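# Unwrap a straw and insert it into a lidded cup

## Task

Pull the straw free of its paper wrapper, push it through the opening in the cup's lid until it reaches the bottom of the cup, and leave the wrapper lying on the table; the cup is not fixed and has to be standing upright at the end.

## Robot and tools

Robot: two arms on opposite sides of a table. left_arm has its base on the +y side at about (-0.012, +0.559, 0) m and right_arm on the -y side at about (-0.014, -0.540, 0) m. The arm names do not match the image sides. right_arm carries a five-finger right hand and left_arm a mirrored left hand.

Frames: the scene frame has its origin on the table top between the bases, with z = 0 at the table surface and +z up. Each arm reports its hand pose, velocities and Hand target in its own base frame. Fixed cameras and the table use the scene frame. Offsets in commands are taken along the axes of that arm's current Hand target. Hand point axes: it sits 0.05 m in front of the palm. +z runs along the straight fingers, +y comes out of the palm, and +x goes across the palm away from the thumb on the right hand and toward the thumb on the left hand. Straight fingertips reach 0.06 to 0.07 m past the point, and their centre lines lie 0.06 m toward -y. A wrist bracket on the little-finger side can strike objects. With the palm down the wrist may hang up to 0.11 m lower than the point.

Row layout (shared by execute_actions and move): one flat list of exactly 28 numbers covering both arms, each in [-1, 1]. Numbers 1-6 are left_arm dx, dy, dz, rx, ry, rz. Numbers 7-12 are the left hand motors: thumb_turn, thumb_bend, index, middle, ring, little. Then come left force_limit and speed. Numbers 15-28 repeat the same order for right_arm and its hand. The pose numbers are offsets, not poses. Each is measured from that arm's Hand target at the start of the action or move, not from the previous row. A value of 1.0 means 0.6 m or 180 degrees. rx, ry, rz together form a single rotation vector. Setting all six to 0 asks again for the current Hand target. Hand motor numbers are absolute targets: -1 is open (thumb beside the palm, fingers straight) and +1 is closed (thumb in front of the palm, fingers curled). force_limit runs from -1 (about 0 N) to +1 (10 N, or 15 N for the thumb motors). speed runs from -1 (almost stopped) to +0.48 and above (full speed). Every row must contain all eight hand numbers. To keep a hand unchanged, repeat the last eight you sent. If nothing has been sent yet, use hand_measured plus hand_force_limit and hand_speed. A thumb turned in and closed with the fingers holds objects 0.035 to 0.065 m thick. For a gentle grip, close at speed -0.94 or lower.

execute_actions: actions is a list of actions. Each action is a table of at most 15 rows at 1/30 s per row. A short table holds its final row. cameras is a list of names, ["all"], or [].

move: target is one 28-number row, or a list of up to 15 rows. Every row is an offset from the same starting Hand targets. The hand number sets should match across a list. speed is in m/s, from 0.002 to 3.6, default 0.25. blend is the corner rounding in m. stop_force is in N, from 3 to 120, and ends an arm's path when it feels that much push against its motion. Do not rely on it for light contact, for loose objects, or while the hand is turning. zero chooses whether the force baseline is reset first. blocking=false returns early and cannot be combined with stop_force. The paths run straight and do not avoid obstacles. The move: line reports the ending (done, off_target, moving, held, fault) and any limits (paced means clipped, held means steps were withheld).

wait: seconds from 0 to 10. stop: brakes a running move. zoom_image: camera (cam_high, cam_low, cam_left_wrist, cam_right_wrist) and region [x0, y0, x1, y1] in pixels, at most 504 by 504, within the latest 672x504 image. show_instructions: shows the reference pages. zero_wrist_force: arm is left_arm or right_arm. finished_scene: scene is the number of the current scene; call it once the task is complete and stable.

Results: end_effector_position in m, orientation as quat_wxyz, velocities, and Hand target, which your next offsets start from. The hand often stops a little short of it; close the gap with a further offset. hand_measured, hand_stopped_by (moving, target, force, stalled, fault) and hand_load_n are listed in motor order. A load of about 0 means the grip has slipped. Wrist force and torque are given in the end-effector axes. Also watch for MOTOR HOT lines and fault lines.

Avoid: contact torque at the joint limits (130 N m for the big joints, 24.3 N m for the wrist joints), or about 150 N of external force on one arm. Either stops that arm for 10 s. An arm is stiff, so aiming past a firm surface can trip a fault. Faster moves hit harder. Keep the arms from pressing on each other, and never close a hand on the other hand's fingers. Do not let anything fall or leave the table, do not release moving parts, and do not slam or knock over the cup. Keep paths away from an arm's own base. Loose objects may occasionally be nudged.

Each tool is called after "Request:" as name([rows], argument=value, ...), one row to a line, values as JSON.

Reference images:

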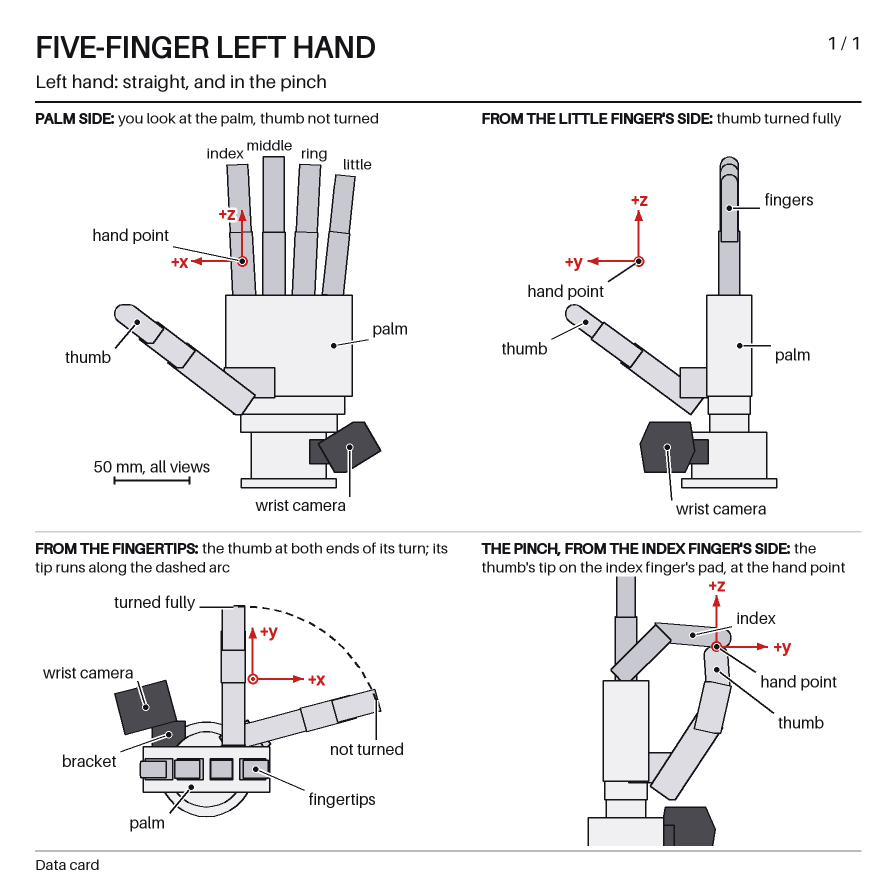

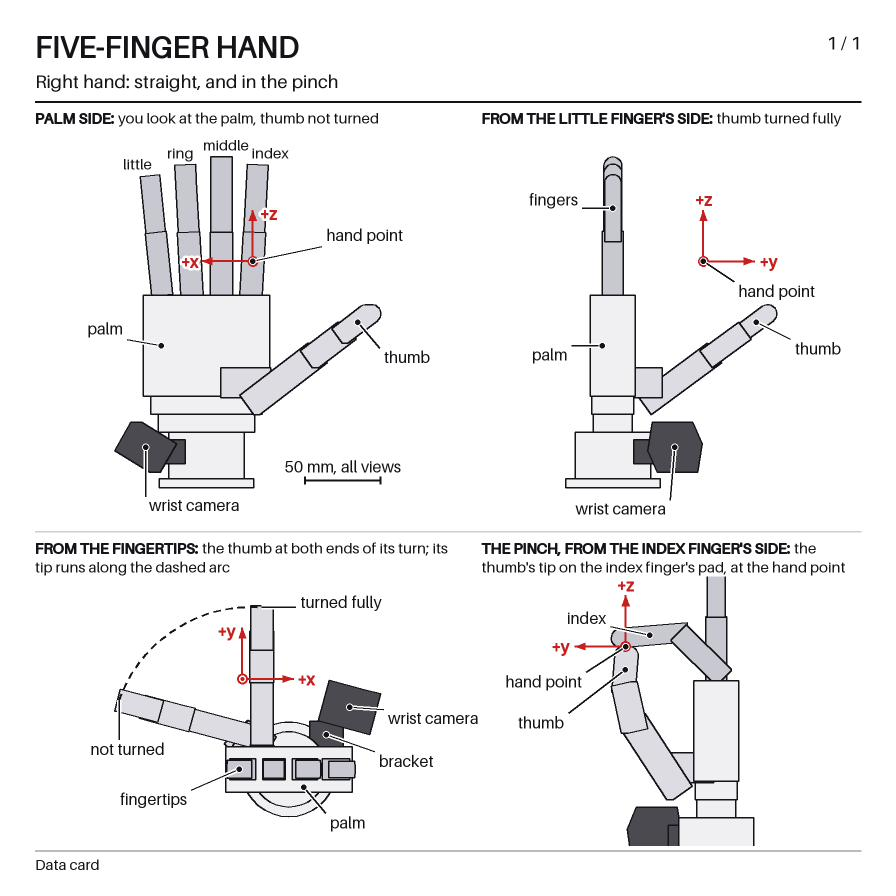

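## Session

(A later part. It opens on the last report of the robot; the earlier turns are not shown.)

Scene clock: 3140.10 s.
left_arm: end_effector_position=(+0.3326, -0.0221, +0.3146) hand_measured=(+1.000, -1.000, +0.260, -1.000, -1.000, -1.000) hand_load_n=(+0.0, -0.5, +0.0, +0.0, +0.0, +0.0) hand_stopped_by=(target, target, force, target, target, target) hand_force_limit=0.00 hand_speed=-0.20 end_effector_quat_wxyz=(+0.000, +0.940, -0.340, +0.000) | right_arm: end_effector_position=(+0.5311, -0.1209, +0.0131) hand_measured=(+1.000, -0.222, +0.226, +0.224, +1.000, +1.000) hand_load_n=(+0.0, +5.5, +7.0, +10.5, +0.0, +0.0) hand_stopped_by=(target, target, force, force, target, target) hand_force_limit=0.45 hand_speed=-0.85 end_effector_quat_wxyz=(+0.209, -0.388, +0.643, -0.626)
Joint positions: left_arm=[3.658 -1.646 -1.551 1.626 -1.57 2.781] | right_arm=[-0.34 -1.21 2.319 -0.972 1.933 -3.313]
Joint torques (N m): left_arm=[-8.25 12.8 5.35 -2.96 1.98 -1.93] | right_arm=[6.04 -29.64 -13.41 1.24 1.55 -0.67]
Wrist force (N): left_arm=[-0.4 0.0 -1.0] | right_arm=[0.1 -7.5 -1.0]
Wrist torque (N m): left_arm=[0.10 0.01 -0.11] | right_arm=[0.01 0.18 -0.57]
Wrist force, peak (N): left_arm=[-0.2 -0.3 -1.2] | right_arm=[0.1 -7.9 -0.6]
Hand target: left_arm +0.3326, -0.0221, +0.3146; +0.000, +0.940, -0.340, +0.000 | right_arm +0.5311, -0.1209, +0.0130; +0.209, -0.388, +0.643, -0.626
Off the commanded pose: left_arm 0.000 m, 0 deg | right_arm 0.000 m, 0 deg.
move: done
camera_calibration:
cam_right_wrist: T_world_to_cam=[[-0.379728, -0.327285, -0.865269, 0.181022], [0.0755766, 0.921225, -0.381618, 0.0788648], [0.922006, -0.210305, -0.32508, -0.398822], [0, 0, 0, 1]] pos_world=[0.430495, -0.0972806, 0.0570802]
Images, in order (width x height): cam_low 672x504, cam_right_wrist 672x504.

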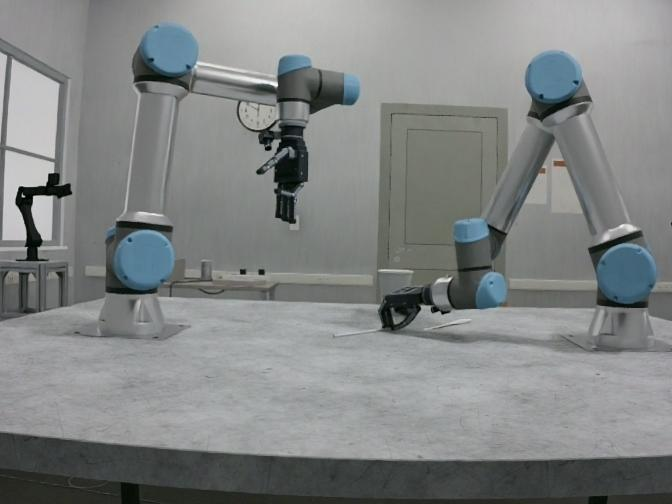

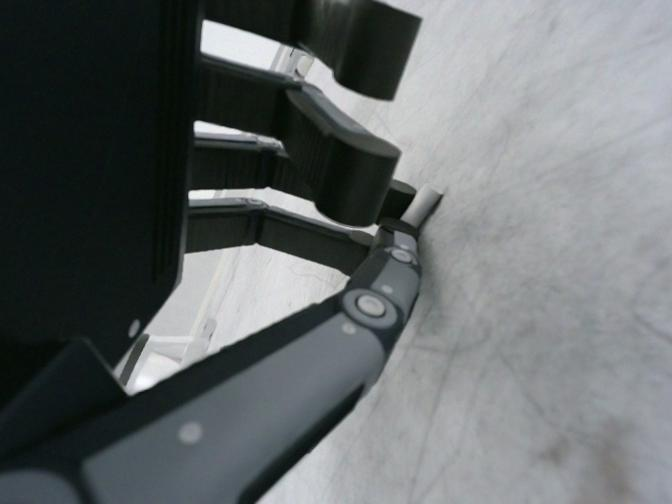

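Request:
move(target=[0,0,0,0,0,0, 1,-1,1,-1,-1,-1,0,-0.2, 0.0109,-0.0484,-0.0064,0,0,0, 1,-0.22,0.6,0.6,1,1,0.45,-0.85], speed=0.04, cameras=["cam_right_wrist","cam_low"])

Request:
zoom_image(camera="cam_low", region=[310, 270, 430, 350])

Scene clock: 3146.33 s.
left_arm: end_effector_position=(+0.3326, -0.0221, +0.3146) hand_measured=(+1.000, -1.000, +0.260, -1.000, -1.000, -1.000) hand_load_n=(+0.0, -0.5, +0.0, +0.0, +0.0, +0.0) hand_stopped_by=(target, target, force, target, target, target) hand_force_limit=0.00 hand_speed=-0.20 end_effector_quat_wxyz=(+0.000, +0.940, -0.340, +0.000) | right_arm: end_effector_position=(+0.5311, -0.1210, +0.0432) hand_measured=(+1.000, -0.220, +0.226, +0.224, +1.000, +1.000) hand_load_n=(+0.0, +0.0, -0.5, +0.0, +0.0, +0.0) hand_stopped_by=(target, target, force, force, target, target) hand_force_limit=0.45 hand_speed=-0.85 end_effector_quat_wxyz=(+0.209, -0.388, +0.643, -0.626)
Joint positions: left_arm=[3.658 -1.646 -1.551 1.626 -1.57 2.781] | right_arm=[-0.34 -1.293 2.304 -0.874 1.933 -3.313]
Joint torques (N m): left_arm=[-8.8 13.67 6.22 -2.93 2.07 -1.66] | right_arm=[-5.91 -13.42 -5.91 -3.84 -1.35 -1.01]
Wrist force (N): left_arm=[0.0 -0.1 -0.9] | right_arm=[-0.7 -1.6 -1.1]
Wrist torque (N m): left_arm=[0.09 -0.04 -0.08] | right_arm=[0.18 0.13 -0.49]
Wrist force, peak (N): left_arm=[-0.1 -0.3 -1.3] | right_arm=[0.4 -8.1 -0.9]
Hand target: left_arm +0.3326, -0.0221, +0.3146; +0.000, +0.940, -0.340, +0.000 | right_arm +0.5311, -0.1209, +0.0430; +0.209, -0.388, +0.643, -0.626
Off the commanded pose: left_arm 0.000 m, 0 deg | right_arm 0.000 m, 0 deg.
move: done
camera_calibration:
cam_right_wrist: T_world_to_cam=[[-0.379652, -0.327349, -0.865279, 0.207034], [0.0755932, 0.921201, -0.381673, 0.0904314], [0.922036, -0.210312, -0.32499, -0.389172], [0, 0, 0, 1]] pos_world=[0.430595, -0.0973804, 0.0871807]
Images, in order (width x height): cam_low 672x504, cam_right_wrist 672x504.

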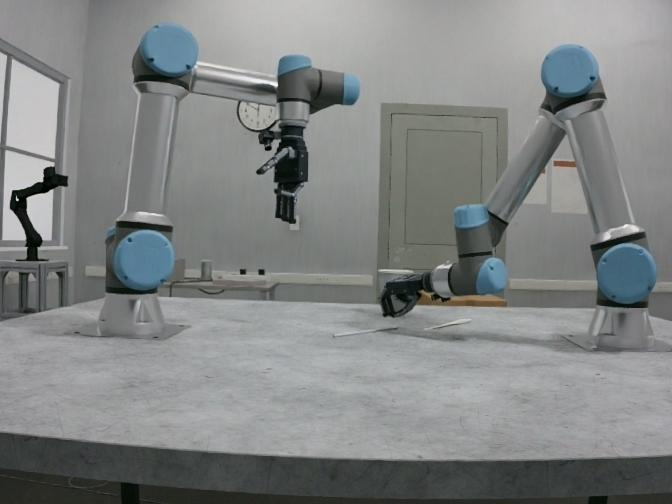

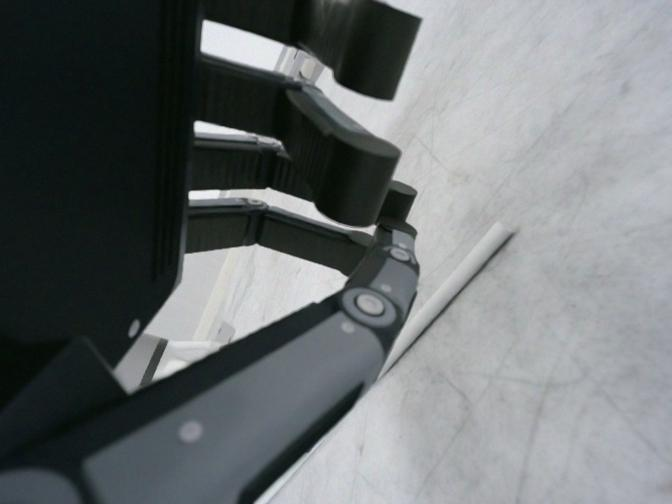

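Scaled by 4.200.

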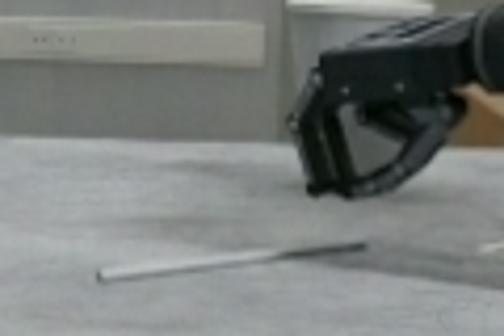

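Request:
move(target=[0,0,0,0,0,0, 1,-1,1,-1,-1,-1,0,-0.2, 0.0055,-0.0,0,0,0,0.0533, 1,-0.22,-0.05,-0.05,1,1,0.2,-0.4], speed=0.1, cameras=["cam_right_wrist","cam_low"])

Request:
zoom_image(camera="cam_right_wrist", region=[360, 120, 560, 320])

Request:
zoom_image(camera="cam_low", region=[320, 250, 520, 340])

Scene clock: 3199.80 s.
left_arm: end_effector_position=(+0.3326, -0.0221, +0.3146) hand_measured=(+1.000, -1.000, +0.260, -1.000, -1.000, -1.000) hand_load_n=(+0.0, +0.0, +0.0, +0.0, +0.0, +0.0) hand_stopped_by=(target, target, force, target, target, target) hand_force_limit=0.00 hand_speed=-0.20 end_effector_quat_wxyz=(+0.000, +0.940, -0.340, +0.000) | right_arm: end_effector_position=(+0.5290, -0.1235, +0.0438) hand_measured=(+1.000, -0.220, -0.050, -0.050, +1.000, +1.000) hand_load_n=(+0.0, +0.0, +0.0, +0.0, +0.0, +0.0) hand_stopped_by=(target, target, target, target, target, target) hand_force_limit=0.20 hand_speed=-0.40 end_effector_quat_wxyz=(+0.261, -0.333, +0.673, -0.607)
Joint positions: left_arm=[3.658 -1.646 -1.551 1.626 -1.57 2.781] | right_arm=[-0.383 -1.303 2.335 -0.896 1.891 -3.152]
Joint torques (N m): left_arm=[-8.19 13.41 4.65 -3.09 2.03 -1.64] | right_arm=[7.21 -25.58 -19.24 0.41 2.01 -1.71]
Wrist force (N): left_arm=[-0.3 -0.1 -0.8] | right_arm=[-1.0 -1.7 -1.2]
Wrist torque (N m): left_arm=[0.07 0.01 -0.10] | right_arm=[0.16 0.16 -0.45]
Wrist force, peak (N): left_arm=[-0.3 -0.3 -1.3] | right_arm=[-1.1 -2.0 -1.2]
Hand target: left_arm +0.3326, -0.0221, +0.3146; +0.000, +0.940, -0.340, +0.000 | right_arm +0.5290, -0.1234, +0.0438; +0.261, -0.333, +0.673, -0.607
Off the commanded pose: left_arm 0.000 m, 0 deg | right_arm 0.000 m, 0 deg.
move: done
camera_calibration:
cam_right_wrist: T_world_to_cam=[[-0.288166, -0.206096, -0.935139, 0.175578], [0.129961, 0.959111, -0.251427, 0.0633441], [0.94872, -0.193984, -0.249599, -0.402924], [0, 0, 0, 1]] pos_world=[0.424626, -0.102729, 0.0795472]
Images, in order (width x height): cam_low 672x504, cam_right_wrist 672x504.

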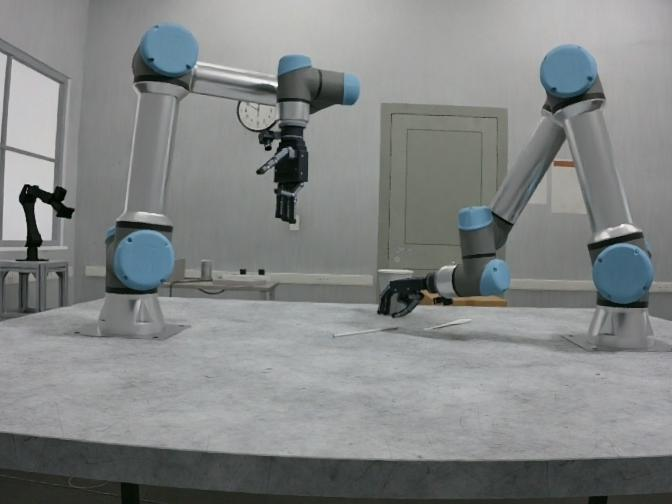

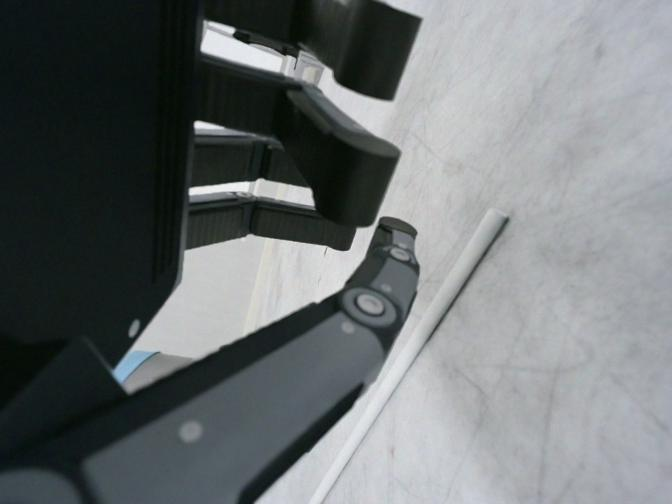

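Scaled by 2.520.

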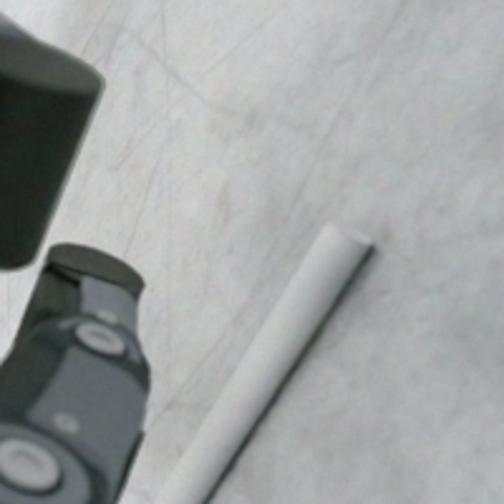

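Scaled by 2.520.

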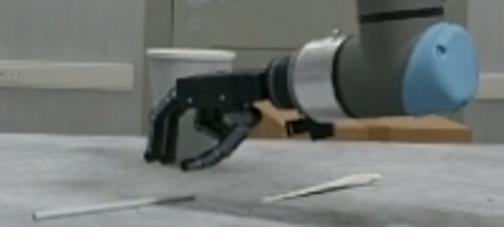

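Request:
move(target=[0,0,0,0,0,0, 1,-1,1,-1,-1,-1,0,-0.2, -0.0058,0.0333,-0.0015,0,-0.0161,0, 1,-0.22,-0.05,-0.05,1,1,0.2,-0.4], speed=0.1, cameras=["cam_right_wrist"])

Request:
zoom_image(camera="cam_right_wrist", region=[360, 120, 520, 280])

Request:
move(target=[0,0,0,0,0,0, 1,-1,1,-1,-1,-1,0,-0.2, 0,0.0267,0,0,0,0, 1,-0.22,-0.05,-0.05,1,1,0.2,-0.4], speed=0.015, stop_force=4, cameras=["cam_right_wrist"])

Scene clock: 3217.37 s.
left_arm: end_effector_position=(+0.3326, -0.0221, +0.3146) hand_measured=(+1.000, -1.000, +0.260, -1.000, -1.000, -1.000) hand_load_n=(+0.0, +0.0, +0.0, +0.0, +0.0, +0.0) hand_stopped_by=(target, target, force, target, target, target) hand_force_limit=0.00 hand_speed=-0.20 end_effector_quat_wxyz=(+0.000, +0.940, -0.340, +0.000) | right_arm: end_effector_position=(+0.5279, -0.1194, +0.0238) hand_measured=(+1.000, -0.220, -0.050, -0.050, +1.000, +1.000) hand_load_n=(+0.0, +0.0, +0.0, +0.0, +0.0, +0.0) hand_stopped_by=(target, target, target, target, target, target) hand_force_limit=0.20 hand_speed=-0.40 end_effector_quat_wxyz=(+0.277, -0.348, +0.667, -0.598) end_effector_velocity=(+0.000, +0.000, +0.001) end_effector_angular_velocity=(+0.000, +0.000, -0.002)
Joint positions: left_arm=[3.658 -1.646 -1.551 1.626 -1.57 2.781] | right_arm=[-0.414 -1.261 2.368 -0.972 1.81 -3.156]
Joint velocities: left_arm=[within noise] | right_arm=[0.002 -0.002 -0.002 0.005 0.004 0.001]
Joint torques (N m): left_arm=[-7.68 12.84 5.69 -2.88 2.16 -1.5] | right_arm=[6.58 -34.27 -16.66 1.59 1.83 -0.71]
Wrist force (N): left_arm=[-0.1 -0.4 -0.8] | right_arm=[-1.0 -2.1 -1.1]
Wrist torque (N m): left_arm=[0.02 -0.02 -0.08] | right_arm=[0.11 0.16 -0.45]
Wrist force, peak (N): left_arm=[0.0 -0.1 -1.4] | right_arm=[-1.1 -2.5 -1.2]
Hand target: left_arm +0.3326, -0.0221, +0.3146; +0.000, +0.940, -0.340, +0.000 | right_arm +0.5280, -0.1194, +0.0239; +0.277, -0.348, +0.667, -0.598
Off the commanded pose: left_arm 0.000 m, 0 deg | right_arm 0.000 m, 0 deg.
move: done
camera_calibration:
cam_right_wrist: T_world_to_cam=[[-0.2759, -0.2139, -0.937084, 0.150013], [0.0823041, 0.966086, -0.244752, 0.0803974], [0.957656, -0.144653, -0.248939, -0.404893], [0, 0, 0, 1]] pos_world=[0.42252, -0.104152, 0.0594584]
Images, in order (width x height): cam_right_wrist 672x504.

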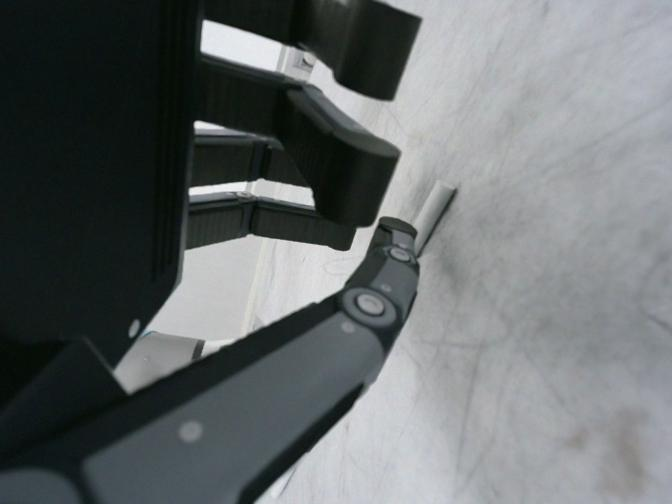

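Scaled by 3.150.

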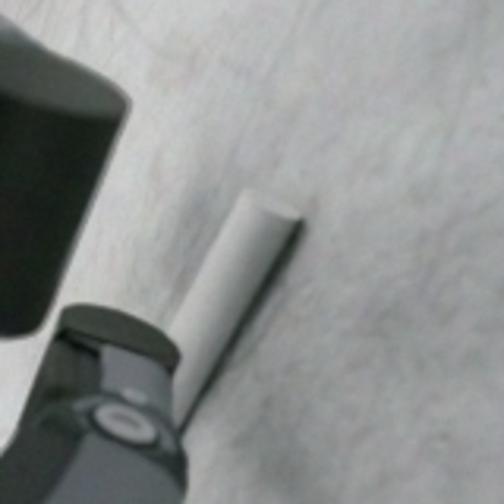

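Scene clock: 3219.00 s.
left_arm: end_effector_position=(+0.3326, -0.0221, +0.3146) hand_measured=(+1.000, -1.000, +0.260, -1.000, -1.000, -1.000) hand_load_n=(+0.0, +0.0, +0.5, +0.0, +0.0, +0.0) hand_stopped_by=(target, target, force, target, target, target) hand_force_limit=0.00 hand_speed=-0.20 end_effector_quat_wxyz=(+0.000, +0.940, -0.340, +0.000) | right_arm: end_effector_position=(+0.5266, -0.1189, +0.0137) hand_measured=(+1.000, -0.220, -0.050, -0.050, +1.000, +1.000) hand_load_n=(+0.0, -2.0, +0.0, +0.0, +0.5, +0.0) hand_stopped_by=(target, target, target, target, target, target) hand_force_limit=0.20 hand_speed=-0.40 end_effector_quat_wxyz=(+0.277, -0.348, +0.667, -0.598)
Joint positions: left_arm=[3.658 -1.646 -1.551 1.626 -1.57 2.781] | right_arm=[-0.415 -1.232 2.376 -1.009 1.809 -3.156]
Joint torques (N m): left_arm=[-8.31 13.25 5.8 -2.98 1.98 -1.54] | right_arm=[1.14 -31.73 -16.49 -1.88 1.15 0.6]
Wrist force (N): left_arm=[-0.1 0.1 -0.7] | right_arm=[-0.7 -5.0 -2.2]
Wrist torque (N m): left_arm=[0.11 -0.03 -0.09] | right_arm=[0.00 0.14 -0.48]
Wrist force, peak (N): left_arm=[-0.2 -0.1 -1.4] | right_arm=[-0.7 -10.4 -6.8]
Hand target: left_arm +0.3326, -0.0221, +0.3146; +0.000, +0.940, -0.340, +0.000 | right_arm +0.5266, -0.1189, +0.0138; +0.277, -0.348, +0.667, -0.598 (not the last commanded pose)
Off the commanded pose: left_arm 0.000 m, 0 deg | right_arm 0.006 m, 0 deg.
move: contact (right_arm)
camera_calibration:
cam_right_wrist: T_world_to_cam=[[-0.275765, -0.213927, -0.937118, 0.140333], [0.0822255, 0.966096, -0.244738, 0.0776069], [0.957702, -0.144545, -0.248825, -0.406078], [0, 0, 0, 1]] pos_world=[0.42122, -0.103652, 0.0494591]
Images, in order (width x height): cam_right_wrist 672x504.

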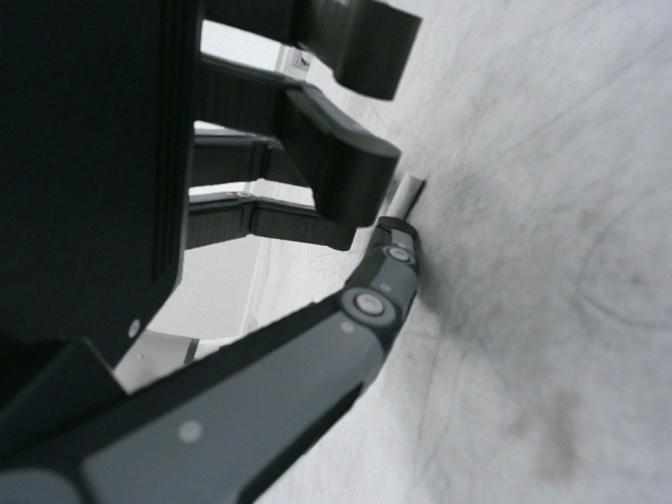

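Request:
move(target=[0,0,0,0,0,0, 1,-1,1,-1,-1,-1,0,-0.2, 0.0005,-0.0098,-0.0073,0,0,0, 1,-0.22,-0.05,-0.05,1,1,0.2,-0.4], speed=0.05)

Request:
move(target=[0,0,0,0,0,0, 1,-1,1,-1,-1,-1,0,-0.2, 0,0.0167,0.0022,0,0,0, 1,-0.22,-0.05,-0.05,1,1,0.2,-0.4], speed=0.015, stop_force=4, cameras=["cam_right_wrist"])

Request:
zoom_image(camera="cam_right_wrist", region=[320, 120, 480, 280])

Scene clock: 3231.87 s.
left_arm: end_effector_position=(+0.3326, -0.0221, +0.3146) hand_measured=(+1.000, -1.000, +0.260, -1.000, -1.000, -1.000) hand_load_n=(+0.0, +0.0, +0.0, +0.0, +0.0, +0.0) hand_stopped_by=(target, target, force, target, target, target) hand_force_limit=0.00 hand_speed=-0.20 end_effector_quat_wxyz=(+0.000, +0.940, -0.340, +0.000) | right_arm: end_effector_position=(+0.5237, -0.1167, +0.0202) hand_measured=(+1.000, -0.220, -0.050, -0.050, +1.000, +1.000) hand_load_n=(+0.0, +0.0, +0.0, +0.0, +0.0, +0.0) hand_stopped_by=(target, target, target, target, target, target) hand_force_limit=0.20 hand_speed=-0.40 end_effector_quat_wxyz=(+0.277, -0.348, +0.667, -0.598)
Joint positions: left_arm=[3.658 -1.646 -1.551 1.626 -1.57 2.781] | right_arm=[-0.412 -1.256 2.382 -0.99 1.812 -3.156]
Joint torques (N m): left_arm=[-7.42 14.43 5.16 -3.03 1.86 -1.47] | right_arm=[2.3 -13.22 -10.19 -3.22 0.96 2.4]
Wrist force (N): left_arm=[-0.4 -0.2 -1.0] | right_arm=[-0.8 -1.8 -1.1]
Wrist torque (N m): left_arm=[0.07 0.01 -0.10] | right_arm=[0.15 0.15 -0.46]
Wrist force, peak (N): left_arm=[-0.4 -0.3 -1.4] | right_arm=[-0.8 -5.1 -2.1]
Hand target: left_arm +0.3326, -0.0221, +0.3146; +0.000, +0.940, -0.340, +0.000 | right_arm +0.5238, -0.1168, +0.0202; +0.277, -0.348, +0.667, -0.598
Off the commanded pose: left_arm 0.000 m, 0 deg | right_arm 0.000 m, 0 deg.
move: done

Scene clock: 3233.23 s.
left_arm: end_effector_position=(+0.3326, -0.0221, +0.3146) hand_measured=(+1.000, -1.000, +0.260, -1.000, -1.000, -1.000) hand_load_n=(+0.0, +0.0, +0.5, +0.0, +0.0, +0.0) hand_stopped_by=(target, target, force, target, target, target) hand_force_limit=0.00 hand_speed=-0.20 end_effector_quat_wxyz=(+0.000, +0.940, -0.340, +0.000) | right_arm: end_effector_position=(+0.5236, -0.1170, +0.0137) hand_measured=(+1.000, -0.218, -0.050, -0.050, +1.000, +1.000) hand_load_n=(+0.0, -2.5, +0.0, +0.0, +0.0, +0.0) hand_stopped_by=(target, target, target, target, target, target) hand_force_limit=0.20 hand_speed=-0.40 end_effector_quat_wxyz=(+0.277, -0.348, +0.667, -0.598)
Joint positions: left_arm=[3.658 -1.646 -1.551 1.626 -1.57 2.781] | right_arm=[-0.413 -1.237 2.385 -1.013 1.811 -3.156]
Joint torques (N m): left_arm=[-7.52 14.07 6.21 -2.97 2.08 -1.77] | right_arm=[6.53 -32.67 -15.92 -1.25 1.52 2.24]
Wrist force (N): left_arm=[0.0 -0.3 -0.9] | right_arm=[-0.7 -4.6 -1.1]
Wrist torque (N m): left_arm=[0.05 -0.04 -0.06] | right_arm=[0.02 0.12 -0.48]
Wrist force, peak (N): left_arm=[-0.3 -0.4 -1.3] | right_arm=[-0.7 -10.3 -6.3]
Hand target: left_arm +0.3326, -0.0221, +0.3146; +0.000, +0.940, -0.340, +0.000 | right_arm +0.5236, -0.1170, +0.0138; +0.278, -0.348, +0.667, -0.598 (not the last commanded pose)
Off the commanded pose: left_arm 0.000 m, 0 deg | right_arm 0.004 m, 0 deg.
move: contact (right_arm)
camera_calibration:
cam_right_wrist: T_world_to_cam=[[-0.275757, -0.213836, -0.937141, 0.139919], [0.0822509, 0.966117, -0.24465, 0.0760055], [0.957702, -0.144545, -0.248825, -0.402931], [0, 0, 0, 1]] pos_world=[0.418219, -0.101752, 0.0494592]
Images, in order (width x height): cam_right_wrist 672x504.

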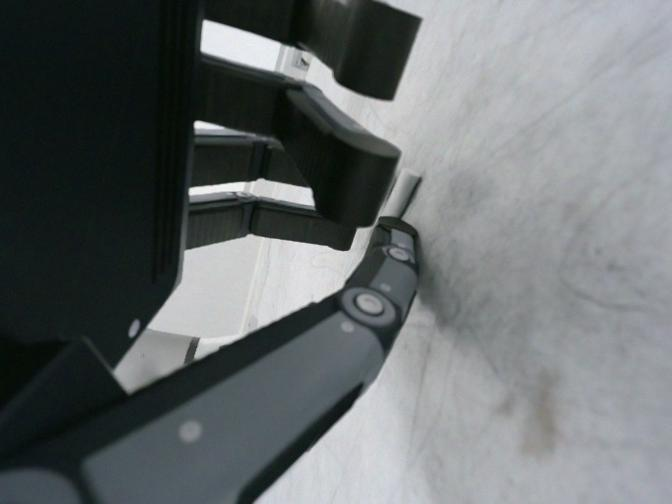

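Scaled by 3.150.

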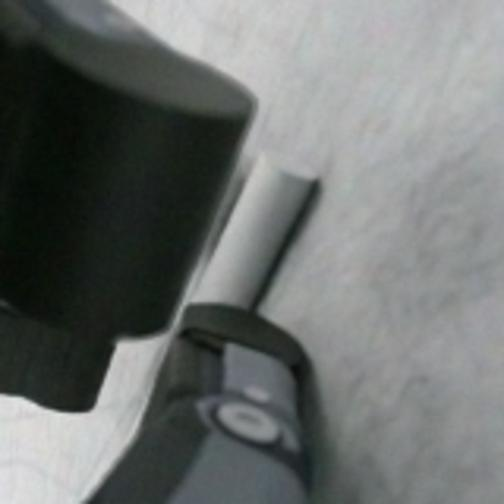

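Request:
move(target=[0,0,0,0,0,0, 1,-1,1,-1,-1,-1,0,-0.2, 0.0001,-0.0017,-0.0002,0,0,0, 1,-0.12,-0.05,-0.05,1,1,0.2,-0.4], speed=0.05)

Request:
move(target=[0,0,0,0,0,0, 1,-1,1,-1,-1,-1,0,-0.2, 0,0.0083,0.0011,0,0,0, 1,-0.12,-0.05,-0.05,1,1,0.2,-0.4], speed=0.01, stop_force=4, cameras=["cam_right_wrist"])

Request:
zoom_image(camera="cam_right_wrist", region=[320, 120, 480, 280])

Scene clock: 3251.83 s.
left_arm: end_effector_position=(+0.3326, -0.0221, +0.3146) hand_measured=(+1.000, -1.000, +0.260, -1.000, -1.000, -1.000) hand_load_n=(+0.0, +0.0, +0.0, +0.0, +0.5, +0.0) hand_stopped_by=(target, target, force, target, target, target) hand_force_limit=0.00 hand_speed=-0.20 end_effector_quat_wxyz=(+0.000, +0.940, -0.340, +0.000) | right_arm: end_effector_position=(+0.5236, -0.1170, +0.0148) hand_measured=(+1.000, -0.120, -0.050, -0.050, +1.000, +1.000) hand_load_n=(+0.0, +0.0, +0.0, +0.0, +0.0, +0.0) hand_stopped_by=(target, target, target, target, target, target) hand_force_limit=0.20 hand_speed=-0.40 end_effector_quat_wxyz=(+0.278, -0.348, +0.667, -0.598)
Joint positions: left_arm=[3.658 -1.646 -1.551 1.626 -1.57 2.781] | right_arm=[-0.413 -1.24 2.384 -1.01 1.811 -3.156]
Joint torques (N m): left_arm=[-7.3 14.54 6.07 -2.8 1.99 -1.39] | right_arm=[-3.64 -29.62 -15.98 0.89 -0.6 1.95]
Wrist force (N): left_arm=[-0.1 -0.1 -1.3] | right_arm=[-0.8 -2.1 -1.2]
Wrist torque (N m): left_arm=[0.11 -0.03 -0.08] | right_arm=[0.10 0.15 -0.46]
Wrist force, peak (N): left_arm=[-0.2 -0.1 -1.4] | right_arm=[-0.7 -4.7 -1.1]
Hand target: left_arm +0.3326, -0.0221, +0.3146; +0.000, +0.940, -0.340, +0.000 | right_arm +0.5236, -0.1170, +0.0148; +0.278, -0.348, +0.667, -0.598
Off the commanded pose: left_arm 0.000 m, 0 deg | right_arm 0.000 m, 0 deg.
move: done

Scene clock: 3253.27 s.
left_arm: end_effector_position=(+0.3326, -0.0221, +0.3146) hand_measured=(+1.000, -1.000, +0.260, -1.000, -1.000, -1.000) hand_load_n=(+0.0, +0.0, +0.0, +0.0, +0.0, +0.0) hand_stopped_by=(target, target, force, target, target, target) hand_force_limit=0.00 hand_speed=-0.20 end_effector_quat_wxyz=(+0.000, +0.940, -0.340, +0.000) | right_arm: end_effector_position=(+0.5235, -0.1171, +0.0113) hand_measured=(+1.000, -0.120, -0.050, -0.050, +1.000, +1.000) hand_load_n=(+0.0, +0.5, +0.0, +0.0, +0.5, +0.0) hand_stopped_by=(target, target, target, target, target, target) hand_force_limit=0.20 hand_speed=-0.40 end_effector_quat_wxyz=(+0.278, -0.348, +0.667, -0.598)
Joint positions: left_arm=[3.658 -1.646 -1.551 1.626 -1.57 2.781] | right_arm=[-0.413 -1.229 2.386 -1.022 1.811 -3.156]
Joint torques (N m): left_arm=[-6.4 13.47 6.14 -3.04 2.16 -1.38] | right_arm=[5.56 -31.55 -16.32 1.99 1.52 0.77]
Wrist force (N): left_arm=[-0.3 -0.2 -1.0] | right_arm=[-0.9 -5.6 -2.4]
Wrist torque (N m): left_arm=[0.08 0.00 -0.09] | right_arm=[0.08 0.17 -0.52]
Wrist force, peak (N): left_arm=[-0.3 -0.5 -1.3] | right_arm=[-0.1 -11.3 -5.3]
Hand target: left_arm +0.3326, -0.0221, +0.3146; +0.000, +0.940, -0.340, +0.000 | right_arm +0.5235, -0.1171, +0.0113; +0.278, -0.348, +0.667, -0.598 (not the last commanded pose)
Off the commanded pose: left_arm 0.000 m, 0 deg | right_arm 0.002 m, 0 deg.
move: contact (right_arm)
camera_calibration:
cam_right_wrist: T_world_to_cam=[[-0.275551, -0.213866, -0.937194, 0.137442], [0.0822902, 0.966111, -0.244659, 0.0754823], [0.957758, -0.144538, -0.248614, -0.403503], [0, 0, 0, 1]] pos_world=[0.418119, -0.101852, 0.0469605]
Images, in order (width x height): cam_right_wrist 672x504.

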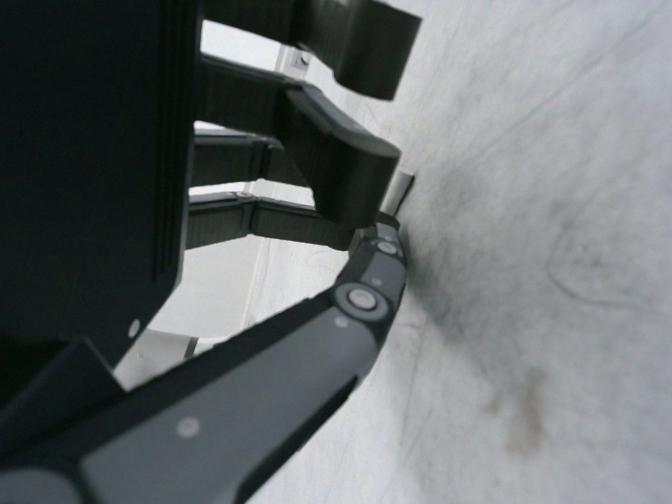

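Scaled by 3.150.

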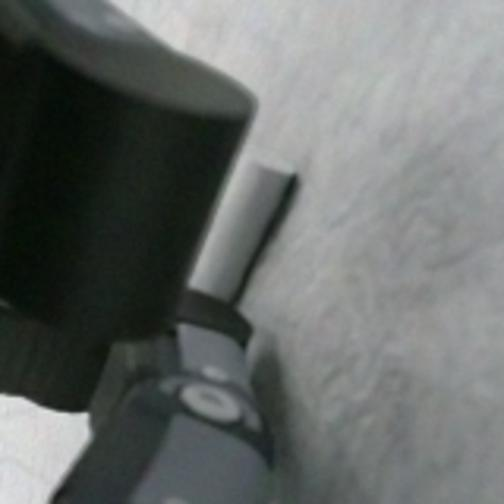

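Request:
move(target=[0,0,0,0,0,0, 1,-1,1,-1,-1,-1,0,-0.2, 0,0,0,0,0,0, 1,-0.12,0.6,0.6,1,1,0.1,-0.88], cameras=["cam_right_wrist"])

Request:
move(target=[0,0,0,0,0,0, 1,-1,1,-1,-1,-1,0,-0.2, 0.0014,-0.0248,-0.0033,0,0,0, 1,-0.12,0.6,0.6,1,1,0.1,-0.88], speed=0.03, cameras=["cam_right_wrist","cam_low"])

Request:
zoom_image(camera="cam_low", region=[310, 270, 430, 350])

Scene clock: 3261.00 s.
left_arm: end_effector_position=(+0.3326, -0.0221, +0.3146) hand_measured=(+1.000, -1.000, +0.260, -1.000, -1.000, -1.000) hand_load_n=(+0.0, +0.0, +0.0, +0.0, +0.0, +0.0) hand_stopped_by=(target, target, force, target, target, target) hand_force_limit=0.00 hand_speed=-0.20 end_effector_quat_wxyz=(+0.000, +0.940, -0.340, +0.000) | right_arm: end_effector_position=(+0.5235, -0.1171, +0.0114) hand_measured=(+1.000, -0.120, +0.214, -0.030, +1.000, +1.000) hand_load_n=(-1.0, +1.0, +9.0, +6.0, +0.0, +0.0) hand_stopped_by=(target, target, force, force, target, target) hand_force_limit=0.10 hand_speed=-0.88 end_effector_quat_wxyz=(+0.278, -0.348, +0.667, -0.598)
Joint positions: left_arm=[3.658 -1.646 -1.551 1.626 -1.57 2.781] | right_arm=[-0.413 -1.229 2.386 -1.022 1.811 -3.156]
Joint torques (N m): left_arm=[-6.41 14.4 6.5 -2.7 2.1 -1.45] | right_arm=[6.05 -21.97 1.66 1.45 1.52 2.25]
Wrist force (N): left_arm=[-0.3 -0.3 -1.1] | right_arm=[-0.1 -13.0 1.3]
Wrist torque (N m): left_arm=[0.07 0.00 -0.09] | right_arm=[-0.02 0.12 -0.59]
Wrist force, peak (N): left_arm=[-0.1 -0.4 -1.4] | right_arm=[-0.2 -13.4 1.6]
Hand target: left_arm +0.3326, -0.0221, +0.3146; +0.000, +0.940, -0.340, +0.000 | right_arm +0.5235, -0.1171, +0.0113; +0.278, -0.348, +0.667, -0.598
Off the commanded pose: left_arm 0.000 m, 0 deg | right_arm 0.000 m, 0 deg.
move: done
camera_calibration:
cam_right_wrist: T_world_to_cam=[[-0.275462, -0.213879, -0.937218, 0.137498], [0.0823137, 0.966107, -0.244665, 0.075497], [0.957782, -0.144542, -0.24852, -0.403492], [0, 0, 0, 1]] pos_world=[0.418119, -0.101852, 0.0470611]
Images, in order (width x height): cam_right_wrist 672x504.

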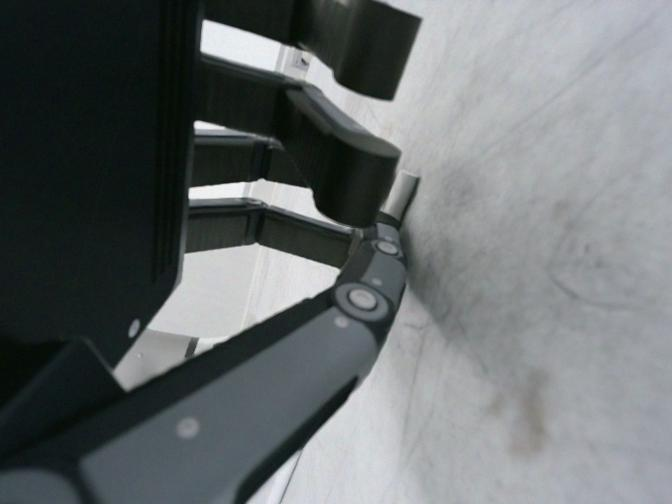

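Scene clock: 3261.80 s.
left_arm: end_effector_position=(+0.3326, -0.0221, +0.3146) hand_measured=(+1.000, -1.000, +0.260, -1.000, -1.000, -1.000) hand_load_n=(+0.0, +0.0, +0.0, +0.0, +0.0, +0.0) hand_stopped_by=(target, target, force, target, target, target) hand_force_limit=0.00 hand_speed=-0.20 end_effector_quat_wxyz=(+0.000, +0.940, -0.340, +0.000) | right_arm: end_effector_position=(+0.5234, -0.1172, +0.0265) hand_measured=(+1.000, -0.120, +0.216, -0.030, +1.000, +1.000) hand_load_n=(+0.0, +0.5, +0.0, +0.0, +0.0, +0.0) hand_stopped_by=(target, target, force, force, target, target) hand_force_limit=0.10 hand_speed=-0.88 end_effector_quat_wxyz=(+0.278, -0.348, +0.667, -0.598) end_effector_velocity=(+0.000, -0.001, +0.000) end_effector_angular_velocity=(-0.001, -0.003, -0.001)
Joint positions: left_arm=[3.658 -1.646 -1.551 1.626 -1.57 2.781] | right_arm=[-0.414 -1.276 2.38 -0.969 1.81 -3.156]
Joint velocities: left_arm=[within noise] | right_arm=[-0.001 0.003 0 -0.006 0 0]
Joint torques (N m): left_arm=[-6.46 14.2 5.8 -3.01 2.16 -1.48] | right_arm=[-6.54 -12.76 -9.97 -4.01 -1.5 -0.59]
Wrist force (N): left_arm=[0.2 -0.1 -1.2] | right_arm=[-0.8 -1.8 -1.1]
Wrist torque (N m): left_arm=[0.10 -0.07 -0.07] | right_arm=[0.15 0.14 -0.44]
Wrist force, peak (N): left_arm=[-0.3 -0.4 -1.3] | right_arm=[-0.2 -12.7 1.6]
Hand target: left_arm +0.3326, -0.0221, +0.3146; +0.000, +0.940, -0.340, +0.000 | right_arm +0.5234, -0.1172, +0.0264; +0.278, -0.348, +0.667, -0.598
Off the commanded pose: left_arm 0.000 m, 0 deg | right_arm 0.000 m, 0 deg.
move: done
camera_calibration:
cam_right_wrist: T_world_to_cam=[[-0.275523, -0.213779, -0.937222, 0.151637], [0.0822229, 0.966145, -0.244548, 0.0793306], [0.957772, -0.14444, -0.248618, -0.399638], [0, 0, 0, 1]] pos_world=[0.418019, -0.101952, 0.0621606]
Images, in order (width x height): cam_low 672x504, cam_right_wrist 672x504.

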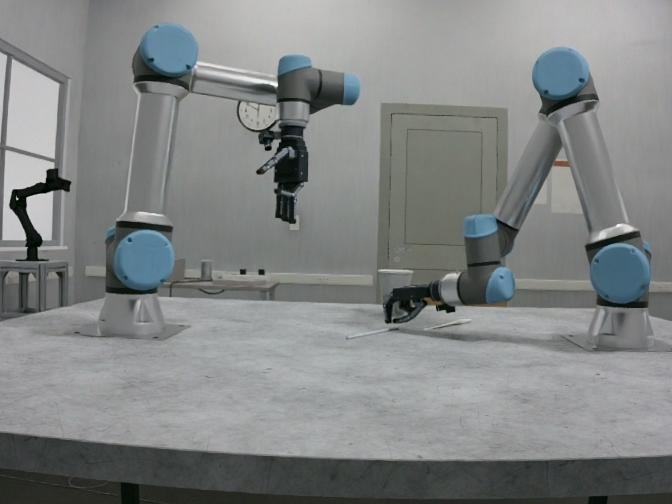

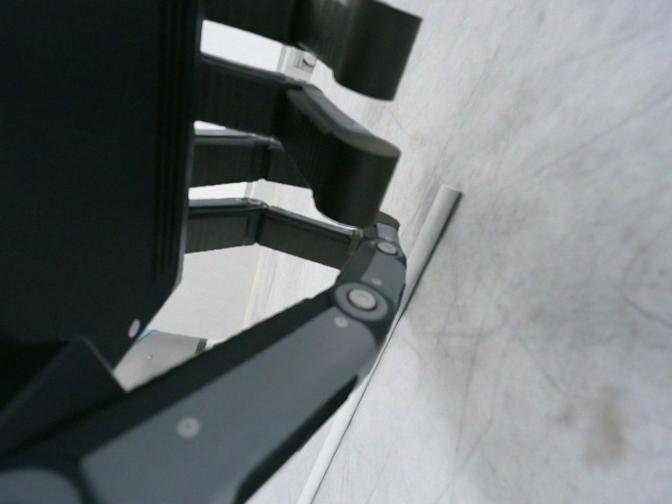

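Scaled by 4.200.

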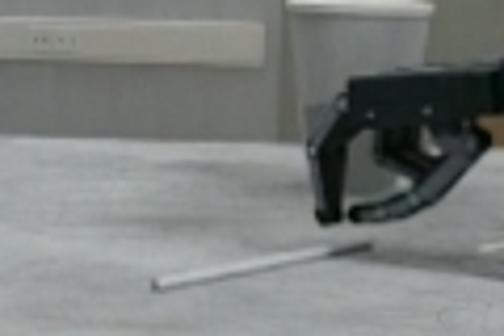

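Request:
move(target=[0,0,0,0,0,0, 1,-1,1,-1,-1,-1,0,-0.2, 0.0004,-0.0083,-0.0012,0,0,-0.0533, 1,-0.26,-0.05,-0.05,1,1,0.2,-0.4], speed=0.1, cameras=["cam_right_wrist"])

Request:
zoom_image(camera="cam_right_wrist", region=[360, 140, 560, 340])

Scene clock: 3303.03 s.
left_arm: end_effector_position=(+0.3326, -0.0221, +0.3146) hand_measured=(+1.000, -1.000, +0.260, -1.000, -1.000, -1.000) hand_load_n=(+0.0, +0.0, +0.0, +0.0, +0.0, +0.0) hand_stopped_by=(target, target, force, target, target, target) hand_force_limit=0.00 hand_speed=-0.20 end_effector_quat_wxyz=(+0.000, +0.940, -0.340, +0.000) | right_arm: end_effector_position=(+0.5234, -0.1172, +0.0315) hand_measured=(+1.000, -0.260, -0.050, -0.050, +1.000, +1.000) hand_load_n=(+0.0, +0.0, +0.0, +0.0, +0.0, +0.0) hand_stopped_by=(target, target, target, target, target, target) hand_force_limit=0.20 hand_speed=-0.40 end_effector_quat_wxyz=(+0.227, -0.402, +0.635, -0.619)
Joint positions: left_arm=[3.658 -1.646 -1.551 1.626 -1.57 2.781] | right_arm=[-0.379 -1.29 2.354 -0.929 1.845 -3.318]
Joint torques (N m): left_arm=[-6.8 13.9 4.72 -2.98 1.93 -1.27] | right_arm=[-6.67 -21.29 -5.11 -3.91 -1.09 2.72]
Wrist force (N): left_arm=[-0.2 -0.3 -1.3] | right_arm=[-0.7 -1.8 -1.2]
Wrist torque (N m): left_arm=[0.08 -0.02 -0.08] | right_arm=[0.15 0.12 -0.52]
Wrist force, peak (N): left_arm=[-0.1 -0.2 -1.3] | right_arm=[-0.8 -2.2 -1.4]
Hand target: left_arm +0.3326, -0.0221, +0.3146; +0.000, +0.940, -0.340, +0.000 | right_arm +0.5234, -0.1172, +0.0314; +0.227, -0.402, +0.635, -0.619
Off the commanded pose: left_arm 0.000 m, 0 deg | right_arm 0.000 m, 0 deg.
move: done
camera_calibration:
cam_right_wrist: T_world_to_cam=[[-0.360981, -0.339869, -0.868436, 0.18405], [0.0301399, 0.926488, -0.375116, 0.107283], [0.932086, -0.161584, -0.324201, -0.38458], [0, 0, 0, 1]] pos_world=[0.421667, -0.0989859, 0.0753978]
Images, in order (width x height): cam_right_wrist 672x504.

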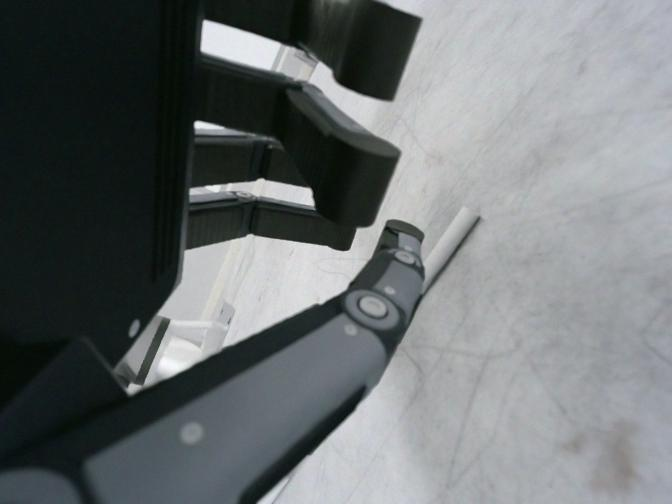

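Scaled by 2.520.

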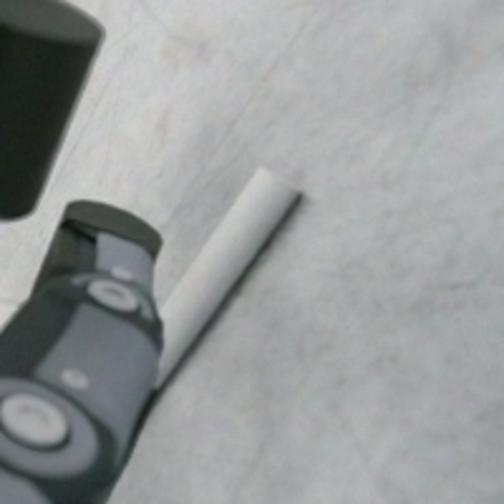

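Request:
move(target=[0,0,0,0,0,0, 1,-1,1,-1,-1,-1,0,-0.2, -0.0105,0.0155,-0.0033,0,-0.025,0, 1,-0.26,-0.05,-0.05,1,1,0.2,-0.4], speed=0.1, cameras=["cam_right_wrist"])

Request:
zoom_image(camera="cam_right_wrist", region=[360, 120, 520, 280])

Request:
move(target=[0,0,0,0,0,0, 1,-1,1,-1,-1,-1,0,-0.2, 0,0.0217,0,0,0,0, 1,-0.26,-0.05,-0.05,1,1,0.2,-0.4], speed=0.012, stop_force=4, cameras=["cam_right_wrist"])

Request:
zoom_image(camera="cam_right_wrist", region=[340, 120, 500, 280])

Scene clock: 3321.43 s.
left_arm: end_effector_position=(+0.3326, -0.0221, +0.3146) hand_measured=(+1.000, -1.000, +0.260, -1.000, -1.000, -1.000) hand_load_n=(+0.0, +0.0, +0.0, +0.0, +0.0, +0.0) hand_stopped_by=(target, target, force, target, target, target) hand_force_limit=0.00 hand_speed=-0.20 end_effector_quat_wxyz=(+0.000, +0.940, -0.340, +0.000) | right_arm: end_effector_position=(+0.5232, -0.1119, +0.0213) hand_measured=(+1.000, -0.260, -0.050, -0.050, +1.000, +1.000) hand_load_n=(+0.0, +0.0, +0.0, +0.0, +0.0, +0.0) hand_stopped_by=(target, target, target, target, target, target) hand_force_limit=0.20 hand_speed=-0.40 end_effector_quat_wxyz=(+0.251, -0.426, +0.626, -0.603)
Joint positions: left_arm=[3.658 -1.646 -1.551 1.626 -1.57 2.781] | right_arm=[-0.429 -1.284 2.381 -0.948 1.718 -3.323]
Joint torques (N m): left_arm=[-5.89 14.42 5.97 -2.88 2.22 -1.16] | right_arm=[6.21 -29.66 -17.27 1.4 0.49 0.52]
Wrist force (N): left_arm=[-0.2 -0.2 -1.3] | right_arm=[-0.6 -1.8 -1.1]
Wrist torque (N m): left_arm=[0.09 -0.02 -0.09] | right_arm=[0.14 0.12 -0.45]
Wrist force, peak (N): left_arm=[-0.3 -0.3 -1.4] | right_arm=[-0.7 -2.2 -1.3]
Hand target: left_arm +0.3326, -0.0221, +0.3146; +0.000, +0.940, -0.340, +0.000 | right_arm +0.5233, -0.1119, +0.0213; +0.251, -0.426, +0.626, -0.603
Off the commanded pose: left_arm 0.000 m, 0 deg | right_arm 0.000 m, 0 deg.
move: done
camera_calibration:
cam_right_wrist: T_world_to_cam=[[-0.341038, -0.350865, -0.872116, 0.165309], [-0.0431482, 0.932599, -0.358325, 0.137229], [0.939059, -0.0845724, -0.333191, -0.381682], [0, 0, 0, 1]] pos_world=[0.42072, -0.102258, 0.0661683]
Images, in order (width x height): cam_right_wrist 672x504.

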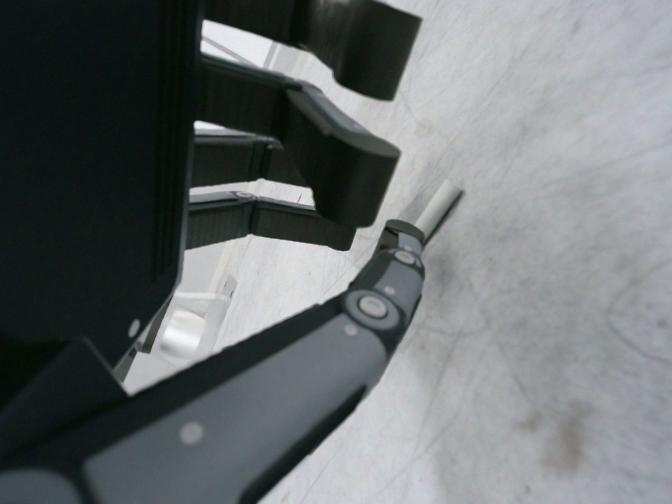

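Scaled by 3.150.

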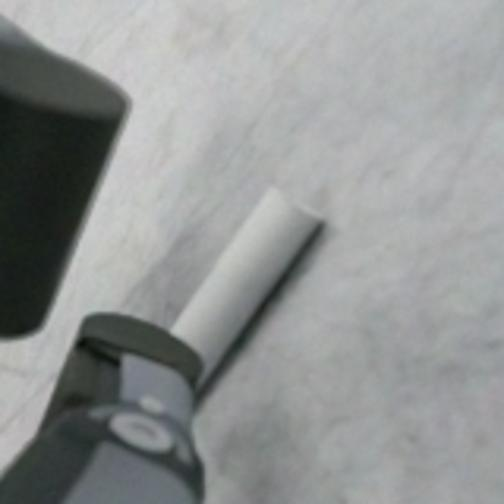

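Scene clock: 3323.10 s.
left_arm: end_effector_position=(+0.3326, -0.0221, +0.3146) hand_measured=(+1.000, -1.000, +0.260, -1.000, -1.000, -1.000) hand_load_n=(+0.0, +0.0, +0.0, +0.0, +0.0, +0.0) hand_stopped_by=(target, target, force, target, target, target) hand_force_limit=0.00 hand_speed=-0.20 end_effector_quat_wxyz=(+0.000, +0.940, -0.340, +0.000) | right_arm: end_effector_position=(+0.5215, -0.1125, +0.0140) hand_measured=(+1.000, -0.258, -0.050, -0.050, +1.000, +1.000) hand_load_n=(+0.0, -2.5, +0.0, +0.0, +0.0, +0.0) hand_stopped_by=(target, target, target, target, target, target) hand_force_limit=0.20 hand_speed=-0.40 end_effector_quat_wxyz=(+0.251, -0.426, +0.626, -0.603)
Joint positions: left_arm=[3.658 -1.646 -1.551 1.626 -1.57 2.781] | right_arm=[-0.434 -1.264 2.39 -0.977 1.713 -3.324]
Joint torques (N m): left_arm=[-6.14 14.36 6.01 -2.97 2.15 -1.01] | right_arm=[6.64 -31.53 -16.23 -0.83 1.89 0.79]
Wrist force (N): left_arm=[0.0 -0.1 -1.0] | right_arm=[-0.8 -5.7 -3.2]
Wrist torque (N m): left_arm=[0.08 -0.05 -0.08] | right_arm=[-0.01 0.17 -0.52]
Wrist force, peak (N): left_arm=[-0.2 -0.5 -1.3] | right_arm=[-0.6 -9.1 -5.4]
Hand target: left_arm +0.3326, -0.0221, +0.3146; +0.000, +0.940, -0.340, +0.000 | right_arm +0.5215, -0.1126, +0.0140; +0.251, -0.426, +0.626, -0.603 (not the last commanded pose)
Off the commanded pose: left_arm 0.000 m, 0 deg | right_arm 0.005 m, 0 deg.
move: contact (right_arm)
camera_calibration:
cam_right_wrist: T_world_to_cam=[[-0.340941, -0.350874, -0.872151, 0.158113], [-0.0433192, 0.932614, -0.358265, 0.135168], [0.939086, -0.0843662, -0.333166, -0.38256], [0, 0, 0, 1]] pos_world=[0.419019, -0.102857, 0.0588685]
Images, in order (width x height): cam_right_wrist 672x504.

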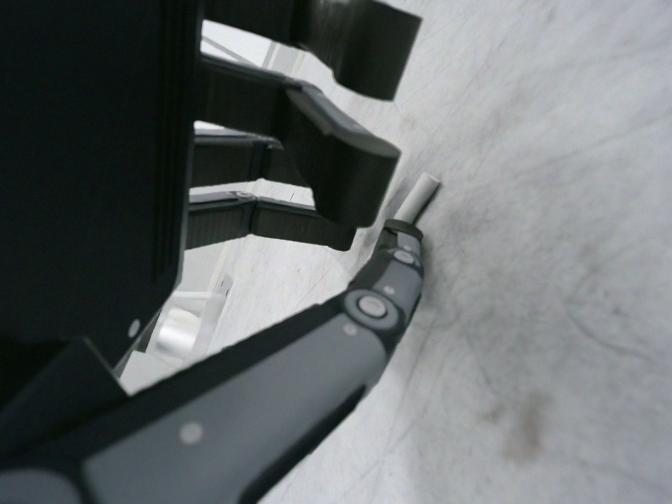

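Scaled by 3.150.

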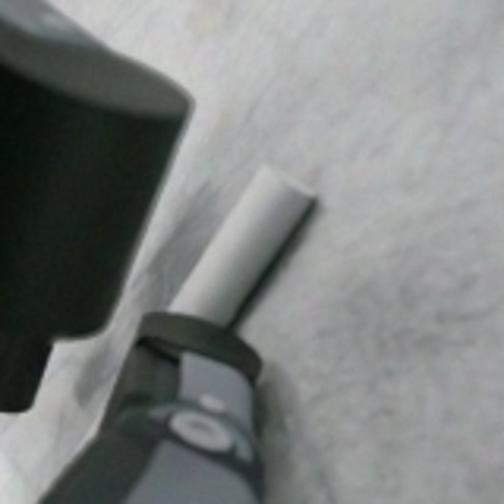

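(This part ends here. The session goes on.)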